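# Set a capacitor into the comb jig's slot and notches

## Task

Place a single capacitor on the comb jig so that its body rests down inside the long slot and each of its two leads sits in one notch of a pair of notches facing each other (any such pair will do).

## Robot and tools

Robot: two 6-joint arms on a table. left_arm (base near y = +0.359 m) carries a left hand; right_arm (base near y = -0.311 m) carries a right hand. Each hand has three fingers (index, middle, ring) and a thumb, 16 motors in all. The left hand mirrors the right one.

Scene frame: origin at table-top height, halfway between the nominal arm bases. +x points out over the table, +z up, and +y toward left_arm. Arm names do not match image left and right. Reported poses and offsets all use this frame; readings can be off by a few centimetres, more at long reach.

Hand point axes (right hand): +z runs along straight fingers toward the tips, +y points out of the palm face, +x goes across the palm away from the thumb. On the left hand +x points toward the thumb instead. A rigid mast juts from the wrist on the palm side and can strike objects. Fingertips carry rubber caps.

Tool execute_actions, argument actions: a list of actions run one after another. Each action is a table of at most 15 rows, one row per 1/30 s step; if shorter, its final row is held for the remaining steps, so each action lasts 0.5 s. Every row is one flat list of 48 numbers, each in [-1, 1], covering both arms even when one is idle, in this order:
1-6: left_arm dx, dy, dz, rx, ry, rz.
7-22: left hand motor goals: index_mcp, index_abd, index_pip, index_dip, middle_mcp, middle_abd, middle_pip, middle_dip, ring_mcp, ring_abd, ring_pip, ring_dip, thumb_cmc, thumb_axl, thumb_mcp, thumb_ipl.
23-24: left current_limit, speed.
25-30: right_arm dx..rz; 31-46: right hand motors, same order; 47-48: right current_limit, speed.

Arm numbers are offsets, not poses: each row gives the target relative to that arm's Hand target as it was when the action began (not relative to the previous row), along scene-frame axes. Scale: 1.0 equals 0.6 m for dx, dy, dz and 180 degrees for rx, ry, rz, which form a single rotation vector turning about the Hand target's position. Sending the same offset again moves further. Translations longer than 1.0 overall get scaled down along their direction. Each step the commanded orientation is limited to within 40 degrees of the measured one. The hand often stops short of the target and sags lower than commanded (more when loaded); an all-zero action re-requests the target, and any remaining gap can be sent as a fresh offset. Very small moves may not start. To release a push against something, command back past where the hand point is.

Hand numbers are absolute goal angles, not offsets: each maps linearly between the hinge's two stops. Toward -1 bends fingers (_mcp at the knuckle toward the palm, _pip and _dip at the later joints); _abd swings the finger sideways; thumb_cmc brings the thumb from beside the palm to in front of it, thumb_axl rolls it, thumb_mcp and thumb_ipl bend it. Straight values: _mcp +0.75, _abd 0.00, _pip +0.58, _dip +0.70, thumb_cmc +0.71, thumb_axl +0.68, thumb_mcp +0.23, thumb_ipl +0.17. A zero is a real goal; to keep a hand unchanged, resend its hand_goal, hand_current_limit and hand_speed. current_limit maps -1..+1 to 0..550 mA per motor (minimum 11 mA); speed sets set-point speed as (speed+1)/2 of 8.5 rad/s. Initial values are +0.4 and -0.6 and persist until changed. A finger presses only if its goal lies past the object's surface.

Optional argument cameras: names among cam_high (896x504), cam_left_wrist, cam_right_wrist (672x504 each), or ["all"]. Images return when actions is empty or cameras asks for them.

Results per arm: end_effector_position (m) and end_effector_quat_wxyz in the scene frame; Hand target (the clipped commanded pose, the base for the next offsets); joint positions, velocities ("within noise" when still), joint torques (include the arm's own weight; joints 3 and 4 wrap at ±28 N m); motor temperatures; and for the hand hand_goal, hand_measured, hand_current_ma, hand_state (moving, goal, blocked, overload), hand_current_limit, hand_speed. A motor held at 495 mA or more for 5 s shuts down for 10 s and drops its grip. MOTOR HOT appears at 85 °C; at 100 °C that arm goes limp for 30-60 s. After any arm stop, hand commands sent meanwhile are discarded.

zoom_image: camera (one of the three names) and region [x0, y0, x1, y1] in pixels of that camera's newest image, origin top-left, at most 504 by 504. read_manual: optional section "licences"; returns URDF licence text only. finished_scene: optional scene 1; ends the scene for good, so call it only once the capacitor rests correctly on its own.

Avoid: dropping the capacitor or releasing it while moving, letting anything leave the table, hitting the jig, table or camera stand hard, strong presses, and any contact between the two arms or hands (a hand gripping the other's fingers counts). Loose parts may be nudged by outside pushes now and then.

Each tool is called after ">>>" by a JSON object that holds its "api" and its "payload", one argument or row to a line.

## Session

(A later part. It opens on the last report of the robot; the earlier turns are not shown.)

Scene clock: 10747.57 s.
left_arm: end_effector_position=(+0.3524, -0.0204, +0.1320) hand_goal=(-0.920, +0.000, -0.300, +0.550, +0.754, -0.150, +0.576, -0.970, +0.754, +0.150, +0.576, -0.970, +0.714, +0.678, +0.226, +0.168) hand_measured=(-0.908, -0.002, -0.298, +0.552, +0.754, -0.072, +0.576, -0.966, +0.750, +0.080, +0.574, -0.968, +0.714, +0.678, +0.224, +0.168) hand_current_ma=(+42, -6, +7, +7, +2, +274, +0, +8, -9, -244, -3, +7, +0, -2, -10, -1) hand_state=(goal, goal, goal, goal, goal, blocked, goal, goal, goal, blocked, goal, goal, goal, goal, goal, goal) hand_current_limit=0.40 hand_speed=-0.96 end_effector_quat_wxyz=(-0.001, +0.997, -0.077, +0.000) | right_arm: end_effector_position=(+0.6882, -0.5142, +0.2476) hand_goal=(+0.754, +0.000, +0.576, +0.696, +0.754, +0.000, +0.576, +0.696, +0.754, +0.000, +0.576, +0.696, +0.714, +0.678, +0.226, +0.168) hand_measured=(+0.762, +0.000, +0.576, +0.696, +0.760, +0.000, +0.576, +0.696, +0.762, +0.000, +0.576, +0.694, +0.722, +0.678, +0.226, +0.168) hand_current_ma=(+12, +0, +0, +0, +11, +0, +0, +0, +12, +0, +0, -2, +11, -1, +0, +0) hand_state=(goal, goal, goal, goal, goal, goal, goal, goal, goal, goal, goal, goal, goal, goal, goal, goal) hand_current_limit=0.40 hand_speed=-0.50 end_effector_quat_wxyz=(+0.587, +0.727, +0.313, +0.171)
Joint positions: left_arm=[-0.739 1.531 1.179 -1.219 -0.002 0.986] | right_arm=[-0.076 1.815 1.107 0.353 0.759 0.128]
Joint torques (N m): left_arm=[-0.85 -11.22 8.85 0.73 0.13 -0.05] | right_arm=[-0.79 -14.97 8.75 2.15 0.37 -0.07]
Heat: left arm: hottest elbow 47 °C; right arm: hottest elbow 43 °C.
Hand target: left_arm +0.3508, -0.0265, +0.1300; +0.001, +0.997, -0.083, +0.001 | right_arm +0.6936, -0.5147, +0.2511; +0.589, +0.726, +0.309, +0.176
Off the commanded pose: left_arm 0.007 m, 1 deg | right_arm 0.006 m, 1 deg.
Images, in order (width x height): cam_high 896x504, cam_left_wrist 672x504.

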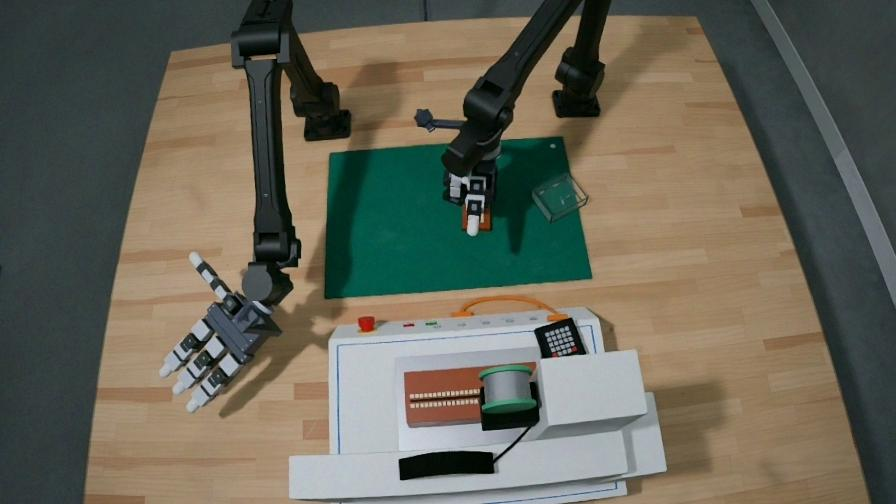

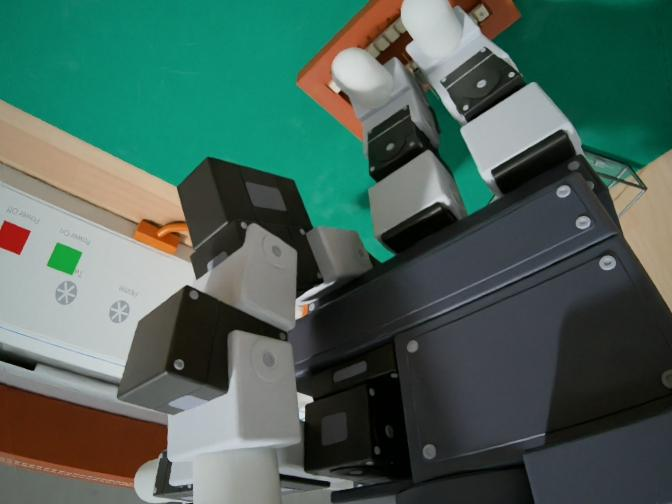

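>>> {"api": "execute_actions", "payload": {
  "actions": [
    [[-0.003,-0.0067,-0.0233,0,0,0,-0.92,0,-0.3,0.55,0.754,-0.15,0.576,-0.97,0.754,0.15,0.576,-0.97,0.714,0.678,0.226,0.168,0.4,-0.96,0,0,0,0,0,0,0.754,0,0.576,0.696,0.754,0,0.576,0.696,0.754,0,0.576,0.696,0.714,0.678,0.226,0.168,0.4,-0.5]]
  ],
  "cameras": ["cam_left_wrist"]
}}

>>> {"api": "zoom_image", "payload": {
  "camera": "cam_left_wrist",
  "region": [300, 0, 450, 112]
}}

Scene clock: 10798.83 s.
left_arm: end_effector_position=(+0.3497, -0.0251, +0.1186) hand_goal=(-0.920, +0.000, -0.300, +0.550, +0.754, -0.150, +0.576, -0.970, +0.754, +0.150, +0.576, -0.970, +0.714, +0.678, +0.226, +0.168) hand_measured=(-0.908, -0.002, -0.298, +0.552, +0.754, -0.072, +0.576, -0.966, +0.750, +0.080, +0.574, -0.968, +0.714, +0.678, +0.224, +0.168) hand_current_ma=(+42, -6, +7, +7, +2, +274, +0, +8, -9, -244, -3, +7, +0, -2, -10, -1) hand_state=(goal, goal, goal, goal, goal, blocked, goal, goal, goal, blocked, goal, goal, goal, goal, goal, goal) hand_current_limit=0.40 hand_speed=-0.96 end_effector_quat_wxyz=(-0.001, +0.997, -0.082, +0.001) | right_arm: end_effector_position=(+0.6882, -0.5142, +0.2476) hand_goal=(+0.754, +0.000, +0.576, +0.696, +0.754, +0.000, +0.576, +0.696, +0.754, +0.000, +0.576, +0.696, +0.714, +0.678, +0.226, +0.168) hand_measured=(+0.762, +0.000, +0.576, +0.696, +0.760, +0.000, +0.576, +0.696, +0.762, +0.000, +0.576, +0.694, +0.722, +0.678, +0.226, +0.168) hand_current_ma=(+12, +0, +0, +0, +11, +0, +0, +0, +12, +0, +0, -2, +11, -1, +0, +0) hand_state=(goal, goal, goal, goal, goal, goal, goal, goal, goal, goal, goal, goal, goal, goal, goal, goal) hand_current_limit=0.40 hand_speed=-0.50 end_effector_quat_wxyz=(+0.587, +0.727, +0.313, +0.171)
Joint positions: left_arm=[-0.749 1.548 1.16 -1.183 -0.002 0.986] | right_arm=[-0.076 1.815 1.107 0.353 0.759 0.128]
Joint torques (N m): left_arm=[-0.79 -11.4 8.75 0.77 0.12 -0.13] | right_arm=[-0.91 -15.38 8.77 2.26 0.39 -0.1]
Heat: left arm: hottest elbow 45 °C; right arm: hottest elbow 43 °C.
Hand target: left_arm +0.3491, -0.0305, +0.1160; +0.001, +0.997, -0.083, +0.001 | right_arm +0.6936, -0.5147, +0.2511; +0.589, +0.726, +0.309, +0.176
Off the commanded pose: left_arm 0.006 m, 0 deg | right_arm 0.006 m, 1 deg.
Images, in order (width x height): cam_left_wrist 672x504.

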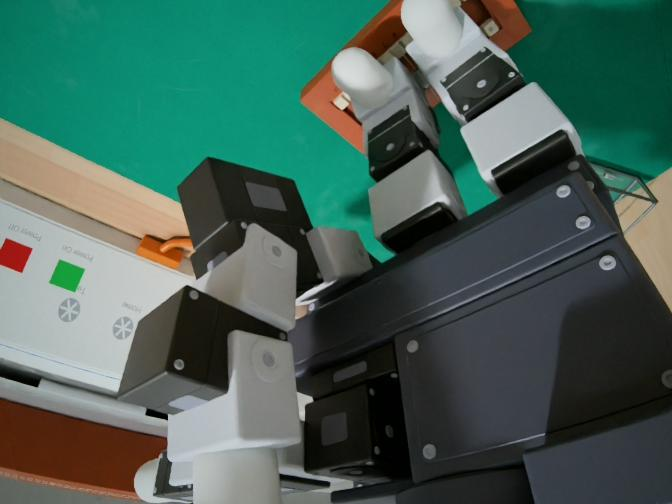

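Scaled by 3.360 from the camera's 672x504 image, which has a finer 960x720 frame.

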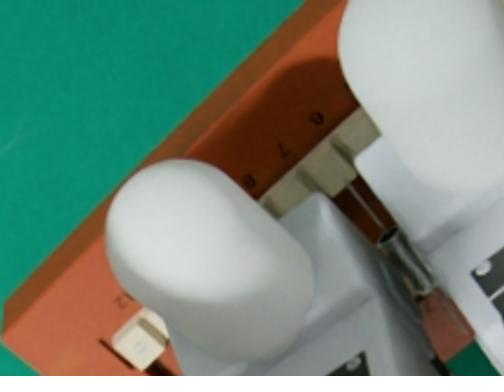

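>>> {"api": "zoom_image", "payload": {
  "camera": "cam_left_wrist",
  "region": [365, 20, 445, 80]
}}

>>> {"api": "zoom_image", "payload": {
  "camera": "cam_left_wrist",
  "region": [400, 60, 460, 105]
}}

Scaled by 6.300 from the camera's 672x504 image, which has a finer 960x720 frame.

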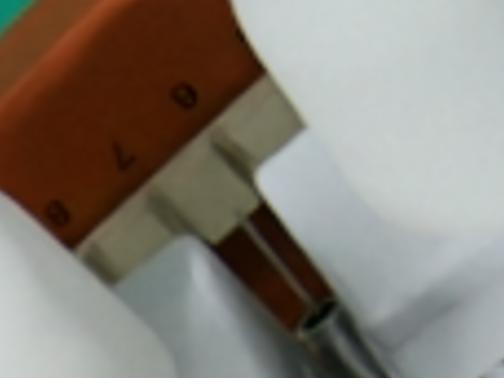

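Scaled by 8.400 from the camera's 672x504 image, which has a finer 960x720 frame.

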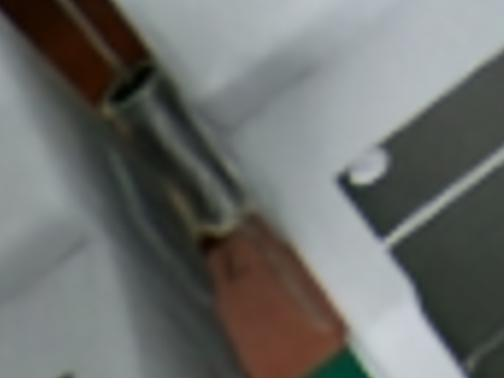

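>>> {"api": "zoom_image", "payload": {
  "camera": "cam_left_wrist",
  "region": [295, 0, 415, 90]
}}

>>> {"api": "zoom_image", "payload": {
  "camera": "cam_left_wrist",
  "region": [295, 85, 375, 145]
}}

Scaled by 4.200 from the camera's 672x504 image, which has a finer 960x720 frame.

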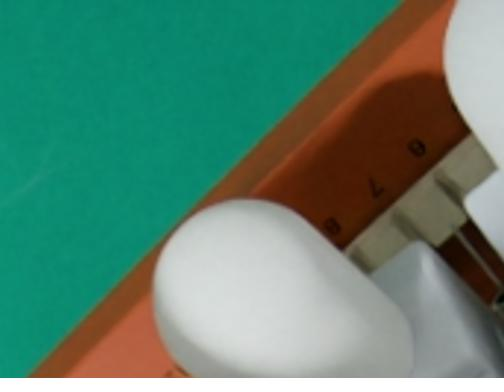

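Scaled by 6.300 from the camera's 672x504 image, which has a finer 960x720 frame.

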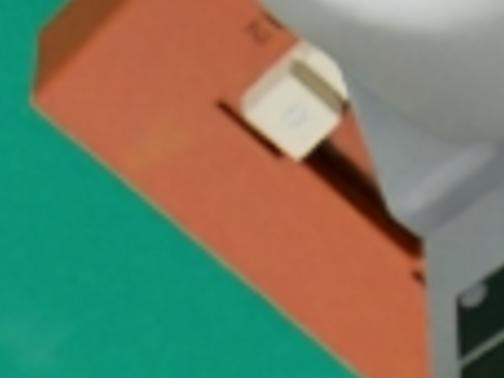

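>>> {"api": "execute_actions", "payload": {
  "actions": [
    [[0.0035,0.0018,-0.0093,0,0,0.0106,-0.92,0,-0.3,0.55,0.754,-0.15,0.576,-0.97,0.754,0.15,0.576,-0.97,0.714,0.678,0.226,0.168,0.4,-0.96,0,0,0,0,0,0,0.754,0,0.576,0.696,0.754,0,0.576,0.696,0.754,0,0.576,0.696,0.714,0.678,0.226,0.168,0.4,-0.5]]
  ],
  "cameras": ["cam_left_wrist","cam_high"]
}}

>>> {"api": "zoom_image", "payload": {
  "camera": "cam_left_wrist",
  "region": [365, 20, 445, 80]
}}

>>> {"api": "zoom_image", "payload": {
  "camera": "cam_left_wrist",
  "region": [400, 60, 460, 105]
}}

>>> {"api": "zoom_image", "payload": {
  "camera": "cam_left_wrist",
  "region": [295, 85, 375, 145]
}}

Scene clock: 10966.50 s.
left_arm: end_effector_position=(+0.3519, -0.0245, +0.1152) hand_goal=(-0.920, +0.000, -0.300, +0.550, +0.754, -0.150, +0.576, -0.970, +0.754, +0.150, +0.576, -0.970, +0.714, +0.678, +0.226, +0.168) hand_measured=(-0.908, -0.002, -0.298, +0.552, +0.754, -0.072, +0.576, -0.966, +0.750, +0.080, +0.574, -0.968, +0.714, +0.678, +0.224, +0.168) hand_current_ma=(+42, -6, +7, +7, +2, +274, +0, +8, -9, -244, -3, +7, +0, -2, -10, -1) hand_state=(goal, goal, goal, goal, goal, blocked, goal, goal, goal, blocked, goal, goal, goal, goal, goal, goal) hand_current_limit=0.40 hand_speed=-0.96 end_effector_quat_wxyz=(+0.001, +0.998, -0.068, +0.002) | right_arm: end_effector_position=(+0.6882, -0.5142, +0.2476) hand_goal=(+0.754, +0.000, +0.576, +0.696, +0.754, +0.000, +0.576, +0.696, +0.754, +0.000, +0.576, +0.696, +0.714, +0.678, +0.226, +0.168) hand_measured=(+0.762, +0.000, +0.576, +0.696, +0.760, +0.000, +0.576, +0.696, +0.762, +0.000, +0.576, +0.694, +0.722, +0.678, +0.226, +0.168) hand_current_ma=(+12, +0, +0, +0, +11, +0, +0, +0, +12, +0, +0, -2, +11, -1, +0, +0) hand_state=(goal, goal, goal, goal, goal, goal, goal, goal, goal, goal, goal, goal, goal, goal, goal, goal) hand_current_limit=0.40 hand_speed=-0.50 end_effector_quat_wxyz=(+0.587, +0.727, +0.313, +0.171)
Joint positions: left_arm=[-0.749 1.548 1.15 -1.168 -0.002 0.957] | right_arm=[-0.076 1.815 1.107 0.353 0.759 0.128]
Joint torques (N m): left_arm=[-0.79 -11.05 8.54 0.76 0.11 -0.17] | right_arm=[-0.85 -15.03 8.77 2.03 0.41 -0.07]
Heat: left arm: hottest elbow 42 °C; right arm: hottest elbow 43 °C.
Hand target: left_arm +0.3512, -0.0294, +0.1105; +0.001, +0.998, -0.066, +0.001 | right_arm +0.6936, -0.5147, +0.2511; +0.589, +0.726, +0.309, +0.176
Off the commanded pose: left_arm 0.007 m, 0 deg | right_arm 0.006 m, 1 deg.
Images, in order (width x height): cam_high 896x504, cam_left_wrist 672x504.

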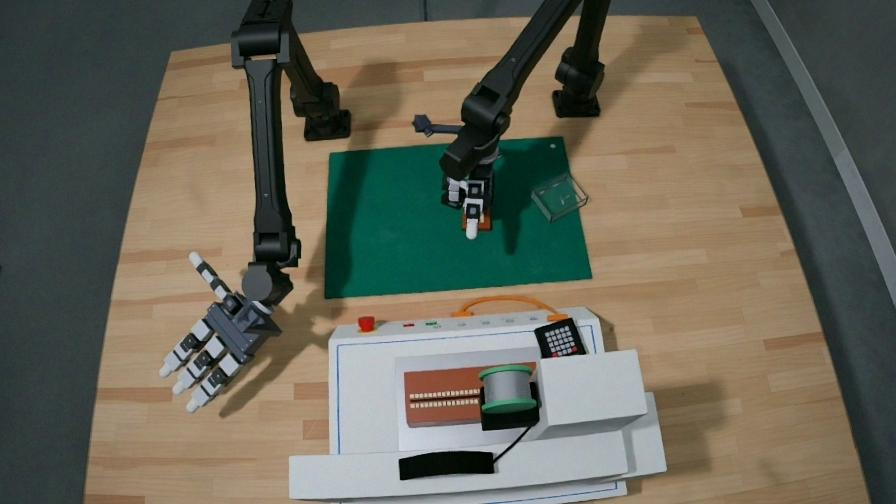

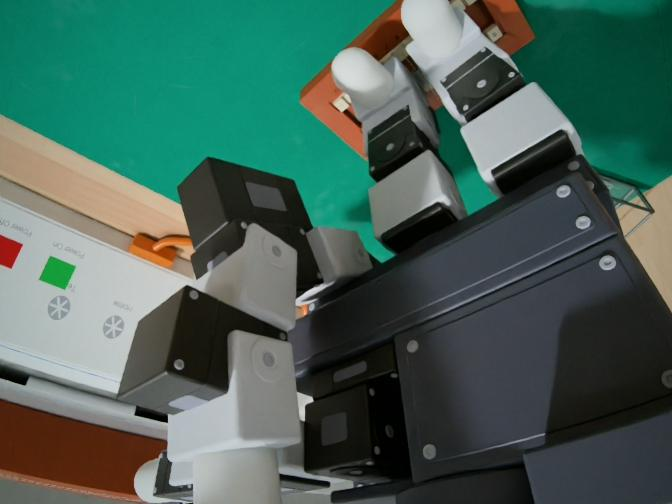

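Scaled by 6.300 from the camera's 672x504 image, which has a finer 960x720 frame.

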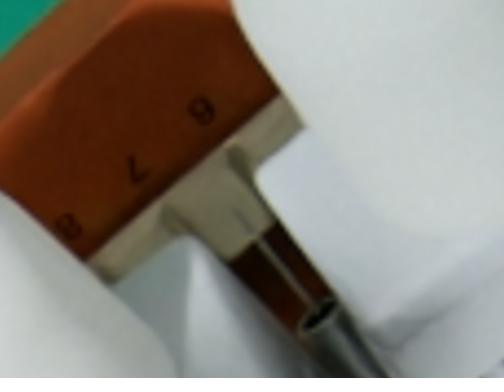

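Scaled by 8.400 from the camera's 672x504 image, which has a finer 960x720 frame.

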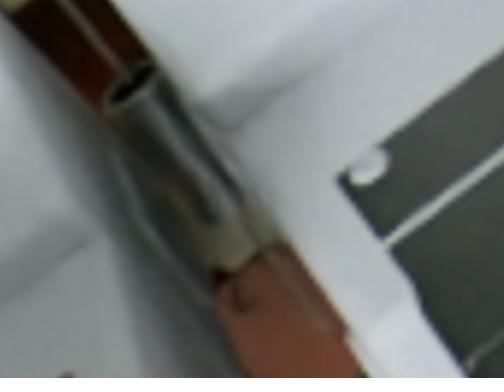

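Scaled by 6.300 from the camera's 672x504 image, which has a finer 960x720 frame.

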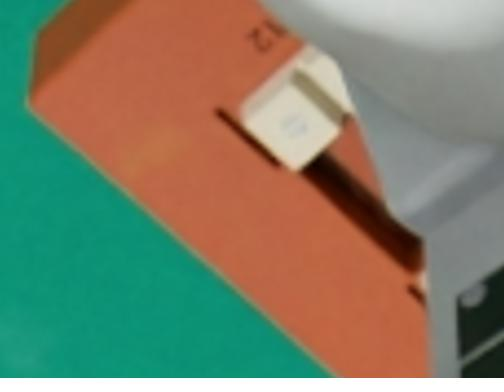

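>>> {"api": "zoom_image", "payload": {
  "camera": "cam_left_wrist",
  "region": [415, 75, 447, 99]
}}

>>> {"api": "zoom_image", "payload": {
  "camera": "cam_left_wrist",
  "region": [385, 35, 425, 65]
}}

Scaled by 15.750 from the camera's 672x504 image, which has a finer 960x720 frame.

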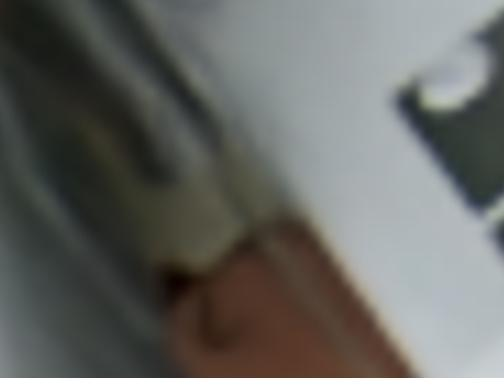

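Scaled by 12.600 from the camera's 672x504 image, which has a finer 960x720 frame.

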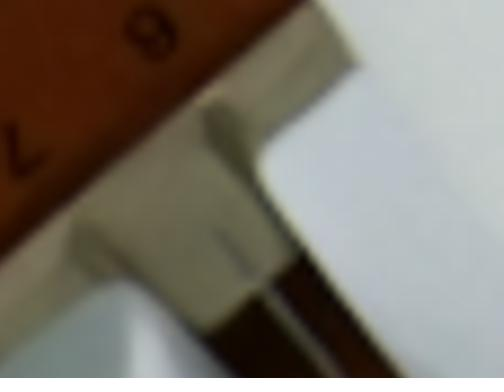

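>>> {"api": "execute_actions", "payload": {
  "actions": [
    [[-0.0025,0.0003,-0.0075,0,0,0,-0.92,0,-0.3,0.55,0.754,-0.15,0.576,-0.97,0.754,0.15,0.576,-0.97,0.714,0.678,0.226,0.168,0.4,-0.96,0,0,0,0,0,0,0.754,0,0.576,0.696,0.754,0,0.576,0.696,0.754,0,0.576,0.696,0.714,0.678,0.226,0.168,0.4,-0.5]]
  ],
  "cameras": ["cam_left_wrist"]
}}

>>> {"api": "zoom_image", "payload": {
  "camera": "cam_left_wrist",
  "region": [385, 35, 425, 65]
}}

>>> {"api": "zoom_image", "payload": {
  "camera": "cam_left_wrist",
  "region": [410, 65, 450, 95]
}}

Scene clock: 11035.40 s.
left_arm: end_effector_position=(+0.3509, -0.0239, +0.1104) hand_goal=(-0.920, +0.000, -0.300, +0.550, +0.754, -0.150, +0.576, -0.970, +0.754, +0.150, +0.576, -0.970, +0.714, +0.678, +0.226, +0.168) hand_measured=(-0.908, -0.002, -0.298, +0.552, +0.754, -0.072, +0.576, -0.966, +0.750, +0.080, +0.574, -0.968, +0.714, +0.678, +0.224, +0.168) hand_current_ma=(+42, -6, +7, +7, +2, +274, +0, +8, -9, -244, -3, +7, +0, -2, -10, -1) hand_state=(goal, goal, goal, goal, goal, blocked, goal, goal, goal, blocked, goal, goal, goal, goal, goal, goal) hand_current_limit=0.40 hand_speed=-0.96 end_effector_quat_wxyz=(+0.001, +0.998, -0.067, +0.002) | right_arm: end_effector_position=(+0.6882, -0.5142, +0.2476) hand_goal=(+0.754, +0.000, +0.576, +0.696, +0.754, +0.000, +0.576, +0.696, +0.754, +0.000, +0.576, +0.696, +0.714, +0.678, +0.226, +0.168) hand_measured=(+0.762, +0.000, +0.576, +0.696, +0.760, +0.000, +0.576, +0.696, +0.762, +0.000, +0.576, +0.694, +0.722, +0.678, +0.226, +0.168) hand_current_ma=(+12, +0, +0, +0, +11, +0, +0, +0, +12, +0, +0, -2, +11, -1, +0, +0) hand_state=(goal, goal, goal, goal, goal, goal, goal, goal, goal, goal, goal, goal, goal, goal, goal, goal) hand_current_limit=0.40 hand_speed=-0.50 end_effector_quat_wxyz=(+0.587, +0.727, +0.313, +0.171)
Joint positions: left_arm=[-0.75 1.55 1.139 -1.155 -0.002 0.955] | right_arm=[-0.076 1.815 1.107 0.353 0.759 0.128]
Joint torques (N m): left_arm=[-0.91 -11.05 8.47 0.75 0.11 -0.18] | right_arm=[-0.73 -15.38 8.79 2.13 0.4 -0.08]
Motor temperatures (°C): left_arm=[25 29 41 27 28 27] | right_arm=[27 35 43 28 26 27]
Heat: left arm: hottest elbow 41 °C; right arm: hottest elbow 43 °C.
Hand target: left_arm +0.3496, -0.0293, +0.1059; +0.001, +0.998, -0.066, +0.001 | right_arm +0.6936, -0.5147, +0.2511; +0.589, +0.726, +0.309, +0.176
Off the commanded pose: left_arm 0.007 m, 0 deg | right_arm 0.006 m, 1 deg.
Images, in order (width x height): cam_left_wrist 672x504.

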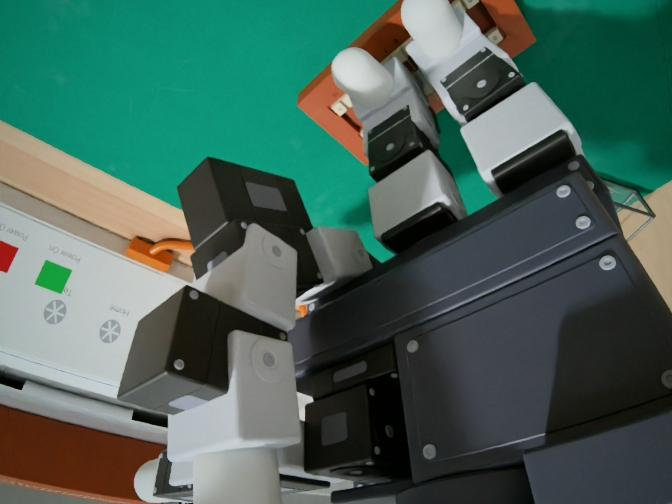

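Scaled by 12.600 from the camera's 672x504 image, which has a finer 960x720 frame.

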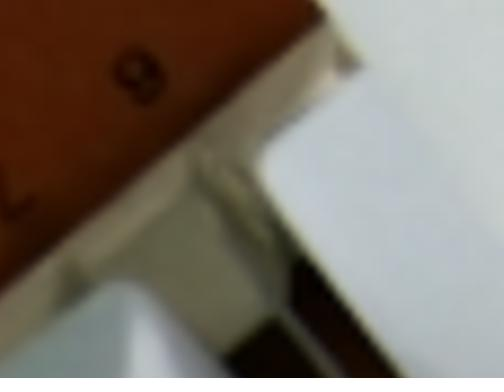

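Scaled by 12.600 from the camera's 672x504 image, which has a finer 960x720 frame.

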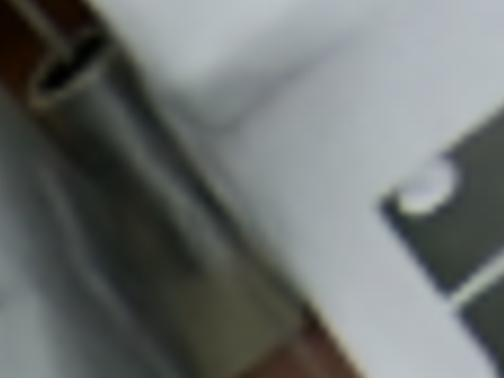

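>>> {"api": "execute_actions", "payload": {
  "actions": [
    [[-0.001,0,-0.005,0,0,0,-0.92,0,-0.3,0.55,0.754,-0.15,0.576,-0.97,0.754,0.15,0.576,-0.97,0.714,0.678,0.226,0.168,0.4,-0.96,0,0,0,0,0,0,0.754,0,0.576,0.696,0.754,0,0.576,0.696,0.754,0,0.576,0.696,0.714,0.678,0.226,0.168,0.4,-0.5]]
  ],
  "cameras": ["cam_left_wrist"]
}}

>>> {"api": "zoom_image", "payload": {
  "camera": "cam_left_wrist",
  "region": [385, 35, 425, 65]
}}

>>> {"api": "zoom_image", "payload": {
  "camera": "cam_left_wrist",
  "region": [410, 65, 450, 95]
}}

Scene clock: 11053.87 s.
left_arm: end_effector_position=(+0.3506, -0.0240, +0.1077) hand_goal=(-0.920, +0.000, -0.300, +0.550, +0.754, -0.150, +0.576, -0.970, +0.754, +0.150, +0.576, -0.970, +0.714, +0.678, +0.226, +0.168) hand_measured=(-0.908, -0.002, -0.298, +0.552, +0.754, -0.072, +0.576, -0.966, +0.750, +0.080, +0.574, -0.968, +0.714, +0.678, +0.224, +0.168) hand_current_ma=(+42, -6, +7, +7, +2, +274, +0, +8, -9, -244, -3, +7, +0, -2, -10, -1) hand_state=(goal, goal, goal, goal, goal, blocked, goal, goal, goal, blocked, goal, goal, goal, goal, goal, goal) hand_current_limit=0.40 hand_speed=-0.96 end_effector_quat_wxyz=(+0.001, +0.998, -0.067, +0.003) | right_arm: end_effector_position=(+0.6882, -0.5142, +0.2476) hand_goal=(+0.754, +0.000, +0.576, +0.696, +0.754, +0.000, +0.576, +0.696, +0.754, +0.000, +0.576, +0.696, +0.714, +0.678, +0.226, +0.168) hand_measured=(+0.762, +0.000, +0.576, +0.696, +0.760, +0.000, +0.576, +0.696, +0.762, +0.000, +0.576, +0.694, +0.722, +0.678, +0.226, +0.168) hand_current_ma=(+12, +0, +0, +0, +11, +0, +0, +0, +12, +0, +0, -2, +11, -1, +0, +0) hand_state=(goal, goal, goal, goal, goal, goal, goal, goal, goal, goal, goal, goal, goal, goal, goal, goal) hand_current_limit=0.40 hand_speed=-0.50 end_effector_quat_wxyz=(+0.587, +0.727, +0.313, +0.171)
Joint positions: left_arm=[-0.751 1.552 1.133 -1.147 -0.002 0.954] | right_arm=[-0.076 1.815 1.107 0.353 0.759 0.128]
Joint torques (N m): left_arm=[-0.91 -11.05 8.44 0.76 0.11 -0.17] | right_arm=[-1.08 -15.33 8.75 2.04 0.39 -0.08]
Heat: left arm: hottest elbow 42 °C; right arm: hottest elbow 43 °C.
Hand target: left_arm +0.3492, -0.0292, +0.1029; +0.001, +0.998, -0.066, +0.001 | right_arm +0.6936, -0.5147, +0.2511; +0.589, +0.726, +0.309, +0.176
Off the commanded pose: left_arm 0.007 m, 0 deg | right_arm 0.006 m, 1 deg.
Images, in order (width x height): cam_left_wrist 672x504.

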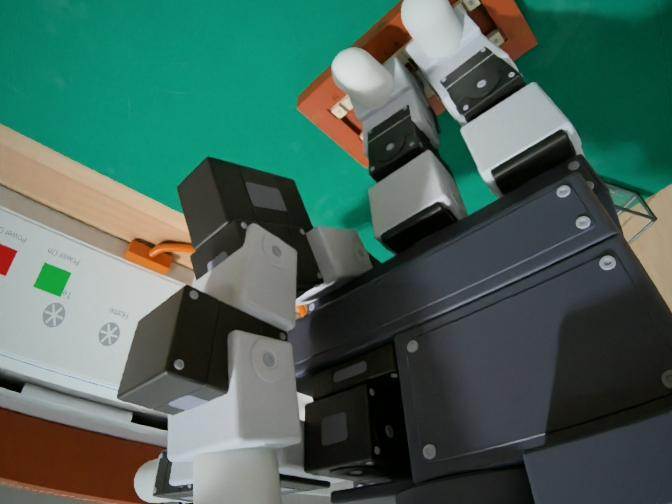

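Scaled by 12.600 from the camera's 672x504 image, which has a finer 960x720 frame.

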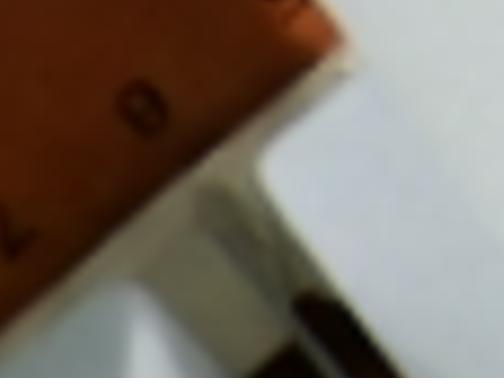

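Scaled by 12.600 from the camera's 672x504 image, which has a finer 960x720 frame.

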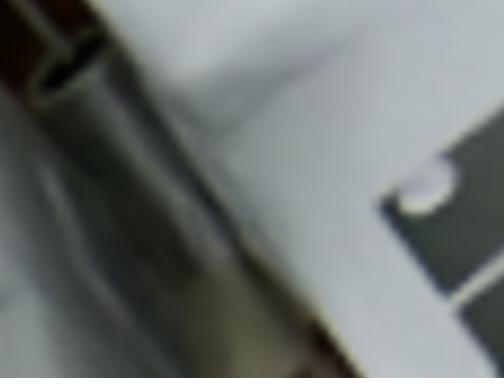

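>>> {"api": "execute_actions", "payload": {
  "actions": [
    [[-0.0003,0,-0.003,0,0,0,-0.92,0,-0.3,0.55,0.754,-0.15,0.576,-0.97,0.754,0.15,0.576,-0.97,0.714,0.678,0.226,0.168,0.4,-0.96,0,0,0,0,0,0,0.754,0,0.576,0.696,0.754,0,0.576,0.696,0.754,0,0.576,0.696,0.714,0.678,0.226,0.168,0.4,-0.5]]
  ],
  "cameras": ["cam_left_wrist"]
}}

>>> {"api": "zoom_image", "payload": {
  "camera": "cam_left_wrist",
  "region": [385, 35, 425, 65]
}}

>>> {"api": "zoom_image", "payload": {
  "camera": "cam_left_wrist",
  "region": [410, 65, 450, 95]
}}

Scene clock: 11069.60 s.
left_arm: end_effector_position=(+0.3512, -0.0249, +0.1075) hand_goal=(-0.920, +0.000, -0.300, +0.550, +0.754, -0.150, +0.576, -0.970, +0.754, +0.150, +0.576, -0.970, +0.714, +0.678, +0.226, +0.168) hand_measured=(-0.908, -0.002, -0.298, +0.552, +0.754, -0.072, +0.576, -0.966, +0.750, +0.080, +0.574, -0.968, +0.714, +0.678, +0.224, +0.168) hand_current_ma=(+42, -6, +7, +7, +2, +274, +0, +8, -9, -244, -3, +7, +0, -2, -10, -1) hand_state=(goal, goal, goal, goal, goal, blocked, goal, goal, goal, blocked, goal, goal, goal, goal, goal, goal) hand_current_limit=0.40 hand_speed=-0.96 end_effector_quat_wxyz=(+0.002, +0.998, -0.067, +0.004) | right_arm: end_effector_position=(+0.6882, -0.5142, +0.2476) hand_goal=(+0.754, +0.000, +0.576, +0.696, +0.754, +0.000, +0.576, +0.696, +0.754, +0.000, +0.576, +0.696, +0.714, +0.678, +0.226, +0.168) hand_measured=(+0.762, +0.000, +0.576, +0.696, +0.760, +0.000, +0.576, +0.696, +0.762, +0.000, +0.576, +0.694, +0.722, +0.678, +0.226, +0.168) hand_current_ma=(+12, +0, +0, +0, +11, +0, +0, +0, +12, +0, +0, -2, +11, -1, +0, +0) hand_state=(goal, goal, goal, goal, goal, goal, goal, goal, goal, goal, goal, goal, goal, goal, goal, goal) hand_current_limit=0.40 hand_speed=-0.50 end_effector_quat_wxyz=(+0.587, +0.727, +0.313, +0.171)
Joint positions: left_arm=[-0.751 1.553 1.133 -1.142 -0.002 0.953] | right_arm=[-0.076 1.815 1.107 0.353 0.759 0.128]
Joint torques (N m): left_arm=[-0.91 -10.99 8.2 0.77 0.11 -0.18] | right_arm=[-0.85 -15.15 8.79 2.1 0.4 -0.07]
Heat: left arm: hottest elbow 42 °C; right arm: hottest elbow 43 °C.
Hand target: left_arm +0.3489, -0.0293, +0.1011; +0.001, +0.998, -0.066, +0.001 | right_arm +0.6936, -0.5147, +0.2511; +0.589, +0.726, +0.309, +0.176
Off the commanded pose: left_arm 0.008 m, 0 deg | right_arm 0.006 m, 1 deg.
Images, in order (width x height): cam_left_wrist 672x504.

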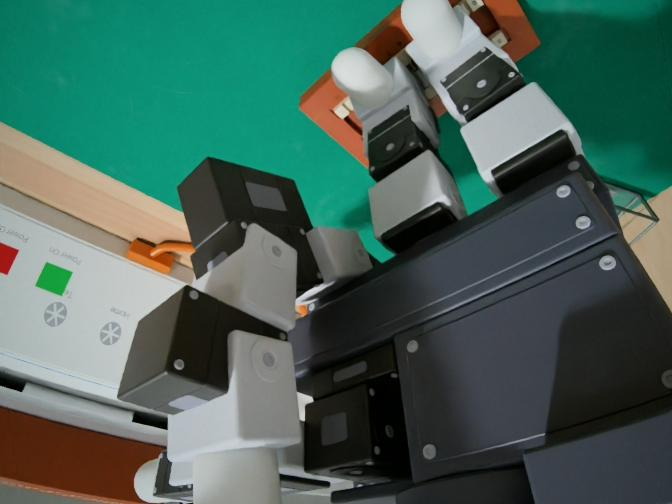

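Scaled by 12.600 from the camera's 672x504 image, which has a finer 960x720 frame.

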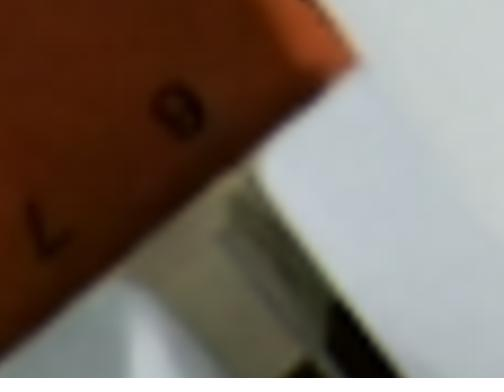

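Scaled by 12.600 from the camera's 672x504 image, which has a finer 960x720 frame.

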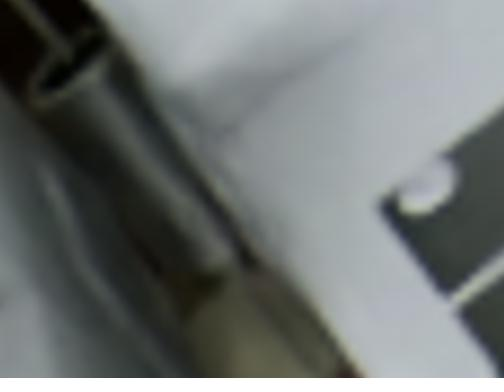

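>>> {"api": "execute_actions", "payload": {
  "actions": [
    [[0.0003,0,0.0035,0,0,0,-0.92,0,-0.3,0.55,0.754,-0.15,0.576,-0.97,0.754,0.15,0.576,-0.97,0.714,0.678,0.226,0.168,0.4,-0.96,0,0,0,0,0,0,0.754,0,0.576,0.696,0.754,0,0.576,0.696,0.754,0,0.576,0.696,0.714,0.678,0.226,0.168,0.4,-0.5]]
  ],
  "cameras": ["cam_left_wrist"]
}}

>>> {"api": "zoom_image", "payload": {
  "camera": "cam_left_wrist",
  "region": [385, 35, 425, 65]
}}

>>> {"api": "zoom_image", "payload": {
  "camera": "cam_left_wrist",
  "region": [410, 65, 450, 95]
}}

Scene clock: 11113.20 s.
left_arm: end_effector_position=(+0.3512, -0.0249, +0.1075) hand_goal=(-0.920, +0.000, -0.300, +0.550, +0.754, -0.150, +0.576, -0.970, +0.754, +0.150, +0.576, -0.970, +0.714, +0.678, +0.226, +0.168) hand_measured=(-0.908, -0.002, -0.298, +0.552, +0.754, -0.072, +0.576, -0.966, +0.750, +0.080, +0.574, -0.968, +0.714, +0.678, +0.224, +0.168) hand_current_ma=(+42, -6, +7, +7, +2, +274, +0, +8, -9, -244, -3, +7, +0, -2, -10, -1) hand_state=(goal, goal, goal, goal, goal, blocked, goal, goal, goal, blocked, goal, goal, goal, goal, goal, goal) hand_current_limit=0.40 hand_speed=-0.96 end_effector_quat_wxyz=(+0.002, +0.998, -0.067, +0.004) | right_arm: end_effector_position=(+0.6882, -0.5142, +0.2476) hand_goal=(+0.754, +0.000, +0.576, +0.696, +0.754, +0.000, +0.576, +0.696, +0.754, +0.000, +0.576, +0.696, +0.714, +0.678, +0.226, +0.168) hand_measured=(+0.762, +0.000, +0.576, +0.696, +0.760, +0.000, +0.576, +0.696, +0.762, +0.000, +0.576, +0.694, +0.722, +0.678, +0.226, +0.168) hand_current_ma=(+12, +0, +0, +0, +11, +0, +0, +0, +12, +0, +0, -2, +11, -1, +0, +0) hand_state=(goal, goal, goal, goal, goal, goal, goal, goal, goal, goal, goal, goal, goal, goal, goal, goal) hand_current_limit=0.40 hand_speed=-0.50 end_effector_quat_wxyz=(+0.587, +0.727, +0.313, +0.171)
Joint positions: left_arm=[-0.751 1.553 1.133 -1.142 -0.002 0.953] | right_arm=[-0.076 1.815 1.107 0.353 0.759 0.128]
Joint torques (N m): left_arm=[-0.91 -11.16 8.47 0.55 0.11 -0.17] | right_arm=[-0.79 -14.97 8.72 2.15 0.41 -0.07]
Heat: left arm: hottest elbow 41 °C; right arm: hottest elbow 43 °C.
Hand target: left_arm +0.3490, -0.0293, +0.1032; +0.001, +0.998, -0.066, +0.001 | right_arm +0.6936, -0.5147, +0.2511; +0.589, +0.726, +0.309, +0.176
Off the commanded pose: left_arm 0.007 m, 0 deg | right_arm 0.006 m, 1 deg.
Images, in order (width x height): cam_left_wrist 672x504.

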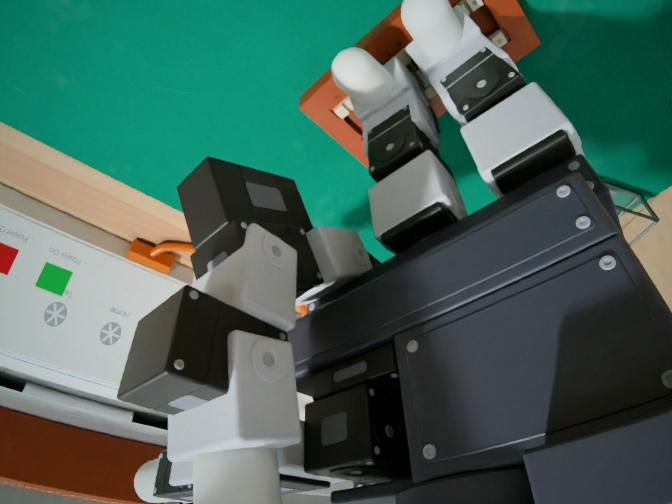

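Scaled by 12.600 from the camera's 672x504 image, which has a finer 960x720 frame.

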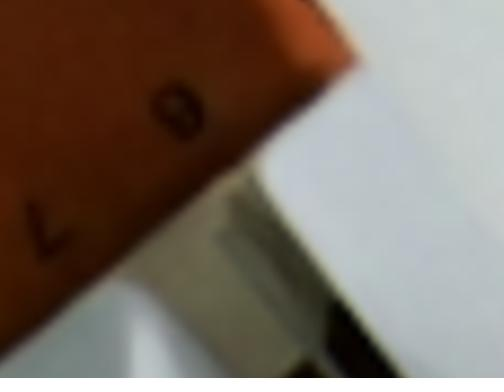

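Scaled by 12.600 from the camera's 672x504 image, which has a finer 960x720 frame.

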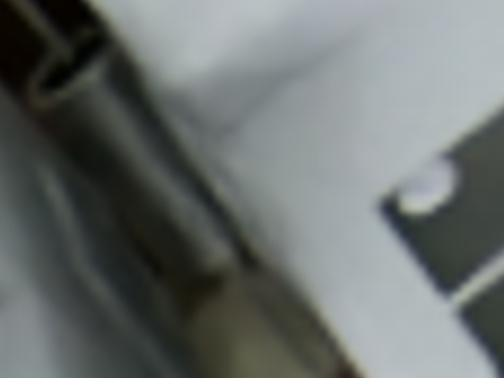

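>>> {"api": "execute_actions", "payload": {
  "actions": [
    [[0,0,0.006,0,0,0,-0.92,0,-0.3,0.55,0.754,-0.15,0.576,-0.97,0.754,0.15,0.576,-0.97,0.714,0.678,0.226,0.168,0.4,-0.96,0,0,0,0,0,0,0.754,0,0.576,0.696,0.754,0,0.576,0.696,0.754,0,0.576,0.696,0.714,0.678,0.226,0.168,0.4,-0.5]]
  ],
  "cameras": ["cam_left_wrist"]
}}

>>> {"api": "zoom_image", "payload": {
  "camera": "cam_left_wrist",
  "region": [385, 35, 425, 65]
}}

>>> {"api": "zoom_image", "payload": {
  "camera": "cam_left_wrist",
  "region": [410, 65, 450, 95]
}}

Scene clock: 11124.60 s.
left_arm: end_effector_position=(+0.3512, -0.0249, +0.1075) hand_goal=(-0.920, +0.000, -0.300, +0.550, +0.754, -0.150, +0.576, -0.970, +0.754, +0.150, +0.576, -0.970, +0.714, +0.678, +0.226, +0.168) hand_measured=(-0.908, -0.002, -0.298, +0.552, +0.754, -0.072, +0.576, -0.966, +0.750, +0.080, +0.574, -0.968, +0.714, +0.678, +0.224, +0.168) hand_current_ma=(+42, -6, +7, +7, +2, +274, +0, +8, -9, -244, -3, +7, +0, -2, -10, -1) hand_state=(goal, goal, goal, goal, goal, blocked, goal, goal, goal, blocked, goal, goal, goal, goal, goal, goal) hand_current_limit=0.40 hand_speed=-0.96 end_effector_quat_wxyz=(+0.002, +0.998, -0.067, +0.004) | right_arm: end_effector_position=(+0.6882, -0.5142, +0.2476) hand_goal=(+0.754, +0.000, +0.576, +0.696, +0.754, +0.000, +0.576, +0.696, +0.754, +0.000, +0.576, +0.696, +0.714, +0.678, +0.226, +0.168) hand_measured=(+0.762, +0.000, +0.576, +0.696, +0.760, +0.000, +0.576, +0.696, +0.762, +0.000, +0.576, +0.694, +0.722, +0.678, +0.226, +0.168) hand_current_ma=(+12, +0, +0, +0, +11, +0, +0, +0, +12, +0, +0, -2, +11, -1, +0, +0) hand_state=(goal, goal, goal, goal, goal, goal, goal, goal, goal, goal, goal, goal, goal, goal, goal, goal) hand_current_limit=0.40 hand_speed=-0.50 end_effector_quat_wxyz=(+0.587, +0.727, +0.313, +0.171)
Joint positions: left_arm=[-0.751 1.553 1.133 -1.142 -0.002 0.953] | right_arm=[-0.076 1.815 1.107 0.353 0.759 0.128]
Joint torques (N m): left_arm=[-0.85 -11.46 8.94 0.18 0.11 -0.17] | right_arm=[-1.08 -15.09 8.73 2.13 0.39 -0.08]
Heat: left arm: hottest elbow 41 °C; right arm: hottest elbow 43 °C.
Hand target: left_arm +0.3490, -0.0293, +0.1068; +0.001, +0.998, -0.066, +0.001 | right_arm +0.6936, -0.5147, +0.2511; +0.589, +0.726, +0.309, +0.176
Off the commanded pose: left_arm 0.005 m, 0 deg | right_arm 0.006 m, 1 deg.
Images, in order (width x height): cam_left_wrist 672x504.

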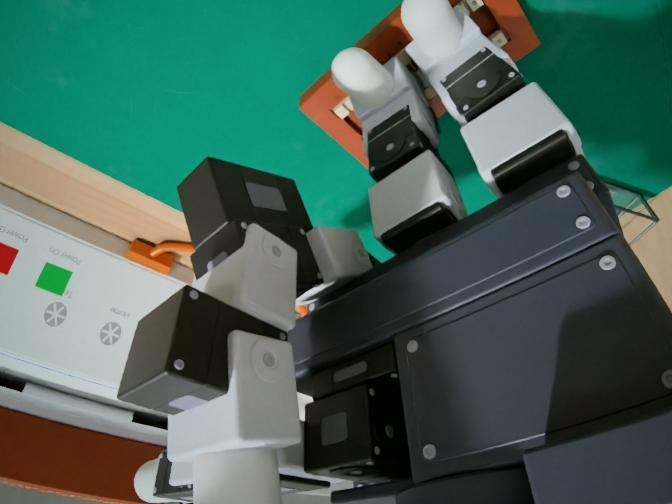

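Scaled by 12.600 from the camera's 672x504 image, which has a finer 960x720 frame.

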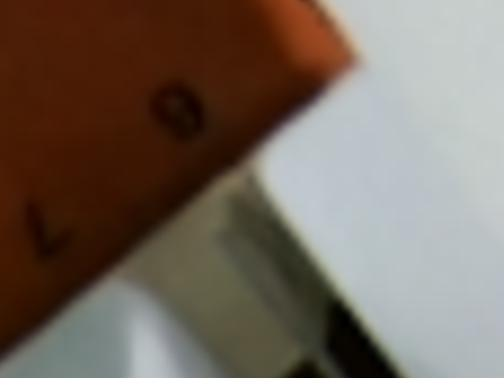

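Scaled by 12.600 from the camera's 672x504 image, which has a finer 960x720 frame.

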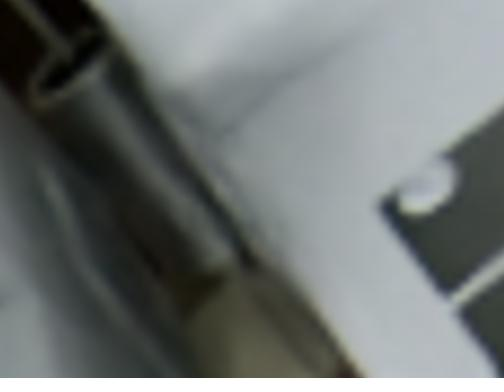

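>>> {"api": "execute_actions", "payload": {
  "actions": [
    [[0,0,0.002,0,0,0,-0.92,0,-0.3,0.55,0.754,-0.168,0.576,-0.97,0.754,0.132,0.576,-0.97,0.714,0.678,0.226,0.168,0.4,-0.96,0,0,0,0,0,0,0.754,0,0.576,0.696,0.754,0,0.576,0.696,0.754,0,0.576,0.696,0.714,0.678,0.226,0.168,0.4,-0.5]]
  ],
  "cameras": ["cam_left_wrist"]
}}

>>> {"api": "zoom_image", "payload": {
  "camera": "cam_left_wrist",
  "region": [385, 35, 425, 65]
}}

>>> {"api": "zoom_image", "payload": {
  "camera": "cam_left_wrist",
  "region": [410, 65, 450, 95]
}}

Scene clock: 11134.70 s.
left_arm: end_effector_position=(+0.3510, -0.0246, +0.1074) hand_goal=(-0.920, +0.000, -0.300, +0.550, +0.754, -0.168, +0.576, -0.970, +0.754, +0.132, +0.576, -0.970, +0.714, +0.678, +0.226, +0.168) hand_measured=(-0.908, -0.002, -0.298, +0.552, +0.754, -0.076, +0.576, -0.966, +0.750, +0.080, +0.574, -0.968, +0.714, +0.678, +0.224, +0.168) hand_current_ma=(+42, -6, +7, +7, +2, +333, +0, +8, -9, -174, -3, +7, +0, -2, -10, -1) hand_state=(goal, goal, goal, goal, goal, blocked, goal, goal, goal, blocked, goal, goal, goal, goal, goal, goal) hand_current_limit=0.40 hand_speed=-0.96 end_effector_quat_wxyz=(+0.001, +0.998, -0.067, +0.003) | right_arm: end_effector_position=(+0.6882, -0.5142, +0.2476) hand_goal=(+0.754, +0.000, +0.576, +0.696, +0.754, +0.000, +0.576, +0.696, +0.754, +0.000, +0.576, +0.696, +0.714, +0.678, +0.226, +0.168) hand_measured=(+0.762, +0.000, +0.576, +0.696, +0.760, +0.000, +0.576, +0.696, +0.762, +0.000, +0.576, +0.694, +0.722, +0.678, +0.226, +0.168) hand_current_ma=(+12, +0, +0, +0, +11, +0, +0, +0, +12, +0, +0, -2, +11, -1, +0, +0) hand_state=(goal, goal, goal, goal, goal, goal, goal, goal, goal, goal, goal, goal, goal, goal, goal, goal) hand_current_limit=0.40 hand_speed=-0.50 end_effector_quat_wxyz=(+0.587, +0.727, +0.313, +0.171)
Joint positions: left_arm=[-0.751 1.553 1.133 -1.144 -0.002 0.953] | right_arm=[-0.076 1.815 1.107 0.353 0.759 0.128]
Joint torques (N m): left_arm=[-0.85 -11.46 9.1 0.13 0.11 -0.17] | right_arm=[-0.85 -15.33 8.85 2.04 0.4 -0.1]
Heat: left arm: hottest elbow 41 °C; right arm: hottest elbow 43 °C.
Hand target: left_arm +0.3491, -0.0293, +0.1080; +0.001, +0.998, -0.066, +0.001 | right_arm +0.6936, -0.5147, +0.2511; +0.589, +0.726, +0.309, +0.176
Off the commanded pose: left_arm 0.005 m, 0 deg | right_arm 0.006 m, 1 deg.
Images, in order (width x height): cam_left_wrist 672x504.

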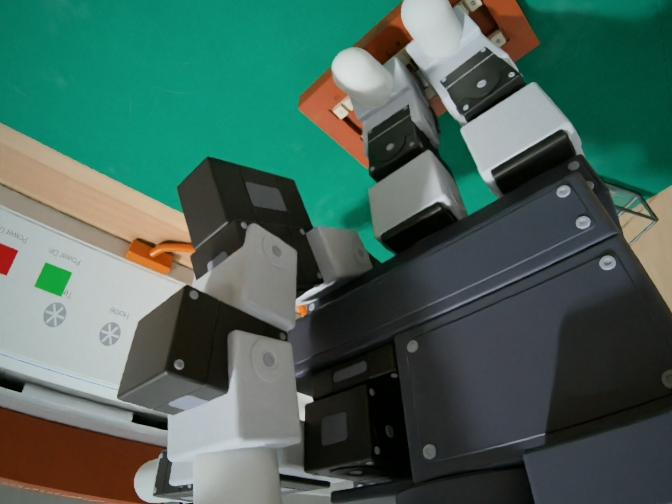

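Scaled by 12.600 from the camera's 672x504 image, which has a finer 960x720 frame.

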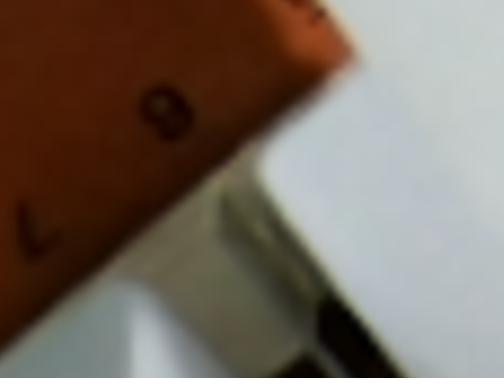

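Scaled by 12.600 from the camera's 672x504 image, which has a finer 960x720 frame.

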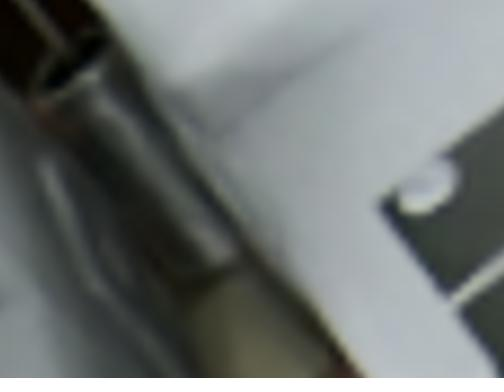

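>>> {"api": "zoom_image", "payload": {
  "camera": "cam_left_wrist",
  "region": [396, 44, 420, 68]
}}

>>> {"api": "zoom_image", "payload": {
  "camera": "cam_left_wrist",
  "region": [420, 78, 444, 102]
}}

Scaled by 21.000 from the camera's 672x504 image, which has a finer 960x720 frame.

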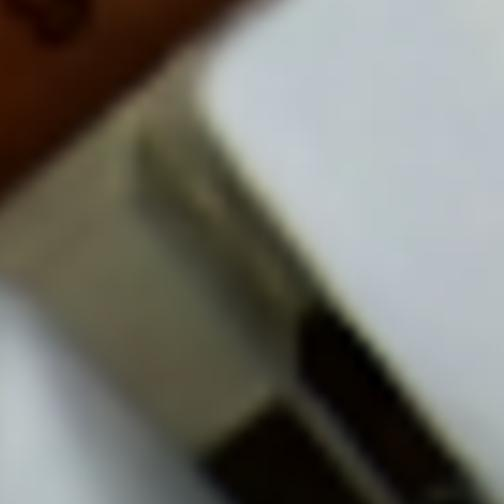

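Scaled by 21.000 from the camera's 672x504 image, which has a finer 960x720 frame.

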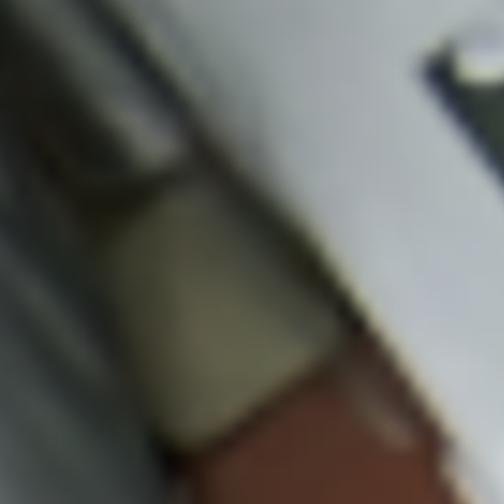

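>>> {"api": "execute_actions", "payload": {
  "actions": [
    [[0,0,0.001,0,0,0,-0.92,0,-0.3,0.55,0.754,-0.178,0.576,-0.97,0.754,0.108,0.576,-0.97,0.714,0.678,0.226,0.168,0.4,-0.96,0,0,0,0,0,0,0.754,0,0.576,0.696,0.754,0,0.576,0.696,0.754,0,0.576,0.696,0.714,0.678,0.226,0.168,0.4,-0.5]]
  ],
  "cameras": ["cam_left_wrist"]
}}

>>> {"api": "zoom_image", "payload": {
  "camera": "cam_left_wrist",
  "region": [396, 44, 420, 68]
}}

>>> {"api": "zoom_image", "payload": {
  "camera": "cam_left_wrist",
  "region": [420, 78, 444, 102]
}}

Scene clock: 11180.93 s.
left_arm: end_effector_position=(+0.3507, -0.0244, +0.1073) hand_goal=(-0.920, +0.000, -0.300, +0.550, +0.754, -0.178, +0.576, -0.970, +0.754, +0.108, +0.576, -0.970, +0.714, +0.678, +0.226, +0.168) hand_measured=(-0.908, -0.002, -0.298, +0.552, +0.754, -0.092, +0.576, -0.966, +0.750, +0.062, +0.574, -0.968, +0.714, +0.678, +0.224, +0.168) hand_current_ma=(+42, -6, +7, +7, +2, +303, +0, +8, -9, -151, -3, +7, +0, -2, -10, -1) hand_state=(goal, goal, goal, goal, goal, blocked, goal, goal, goal, blocked, goal, goal, goal, goal, goal, goal) hand_current_limit=0.40 hand_speed=-0.96 end_effector_quat_wxyz=(+0.001, +0.998, -0.067, +0.003) | right_arm: end_effector_position=(+0.6882, -0.5142, +0.2476) hand_goal=(+0.754, +0.000, +0.576, +0.696, +0.754, +0.000, +0.576, +0.696, +0.754, +0.000, +0.576, +0.696, +0.714, +0.678, +0.226, +0.168) hand_measured=(+0.762, +0.000, +0.576, +0.696, +0.760, +0.000, +0.576, +0.696, +0.762, +0.000, +0.576, +0.694, +0.722, +0.678, +0.226, +0.168) hand_current_ma=(+12, +0, +0, +0, +11, +0, +0, +0, +12, +0, +0, -2, +11, -1, +0, +0) hand_state=(goal, goal, goal, goal, goal, goal, goal, goal, goal, goal, goal, goal, goal, goal, goal, goal) hand_current_limit=0.40 hand_speed=-0.50 end_effector_quat_wxyz=(+0.587, +0.727, +0.313, +0.171)
Joint positions: left_arm=[-0.751 1.553 1.133 -1.145 -0.002 0.953] | right_arm=[-0.076 1.815 1.107 0.353 0.759 0.128]
Joint torques (N m): left_arm=[-0.91 -11.52 9.14 0.14 0.11 -0.17] | right_arm=[-0.73 -15.03 8.83 2.1 0.39 -0.08]
Heat: left arm: hottest elbow 42 °C; right arm: hottest elbow 43 °C.
Hand target: left_arm +0.3491, -0.0293, +0.1086; +0.001, +0.998, -0.066, +0.001 | right_arm +0.6936, -0.5147, +0.2511; +0.589, +0.726, +0.309, +0.176
Off the commanded pose: left_arm 0.005 m, 0 deg | right_arm 0.006 m, 1 deg.
Images, in order (width x height): cam_left_wrist 672x504.

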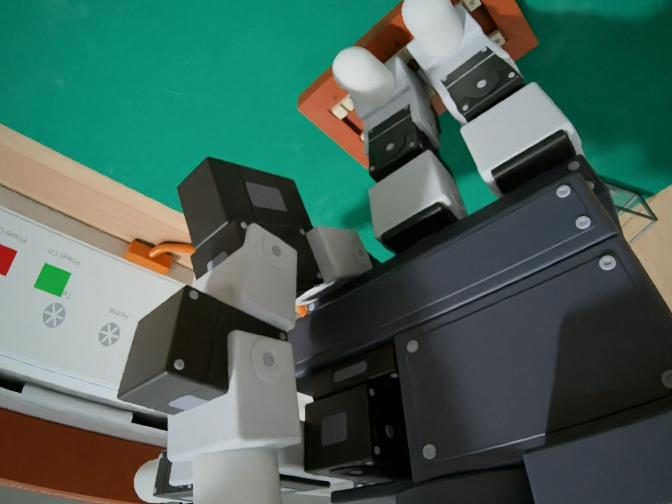

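Scaled by 21.000 from the camera's 672x504 image, which has a finer 960x720 frame.

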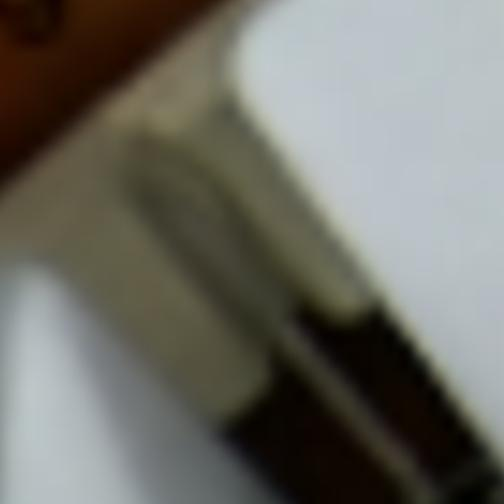

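Scaled by 21.000 from the camera's 672x504 image, which has a finer 960x720 frame.

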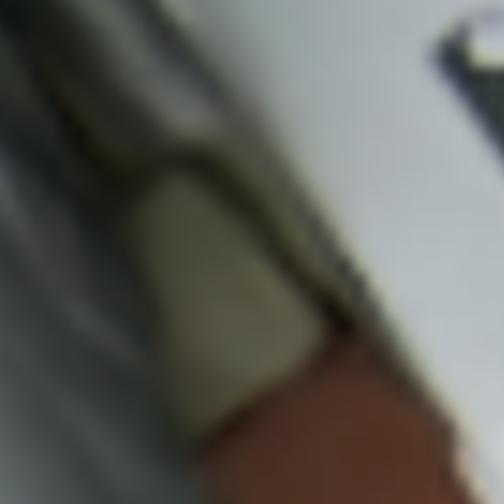

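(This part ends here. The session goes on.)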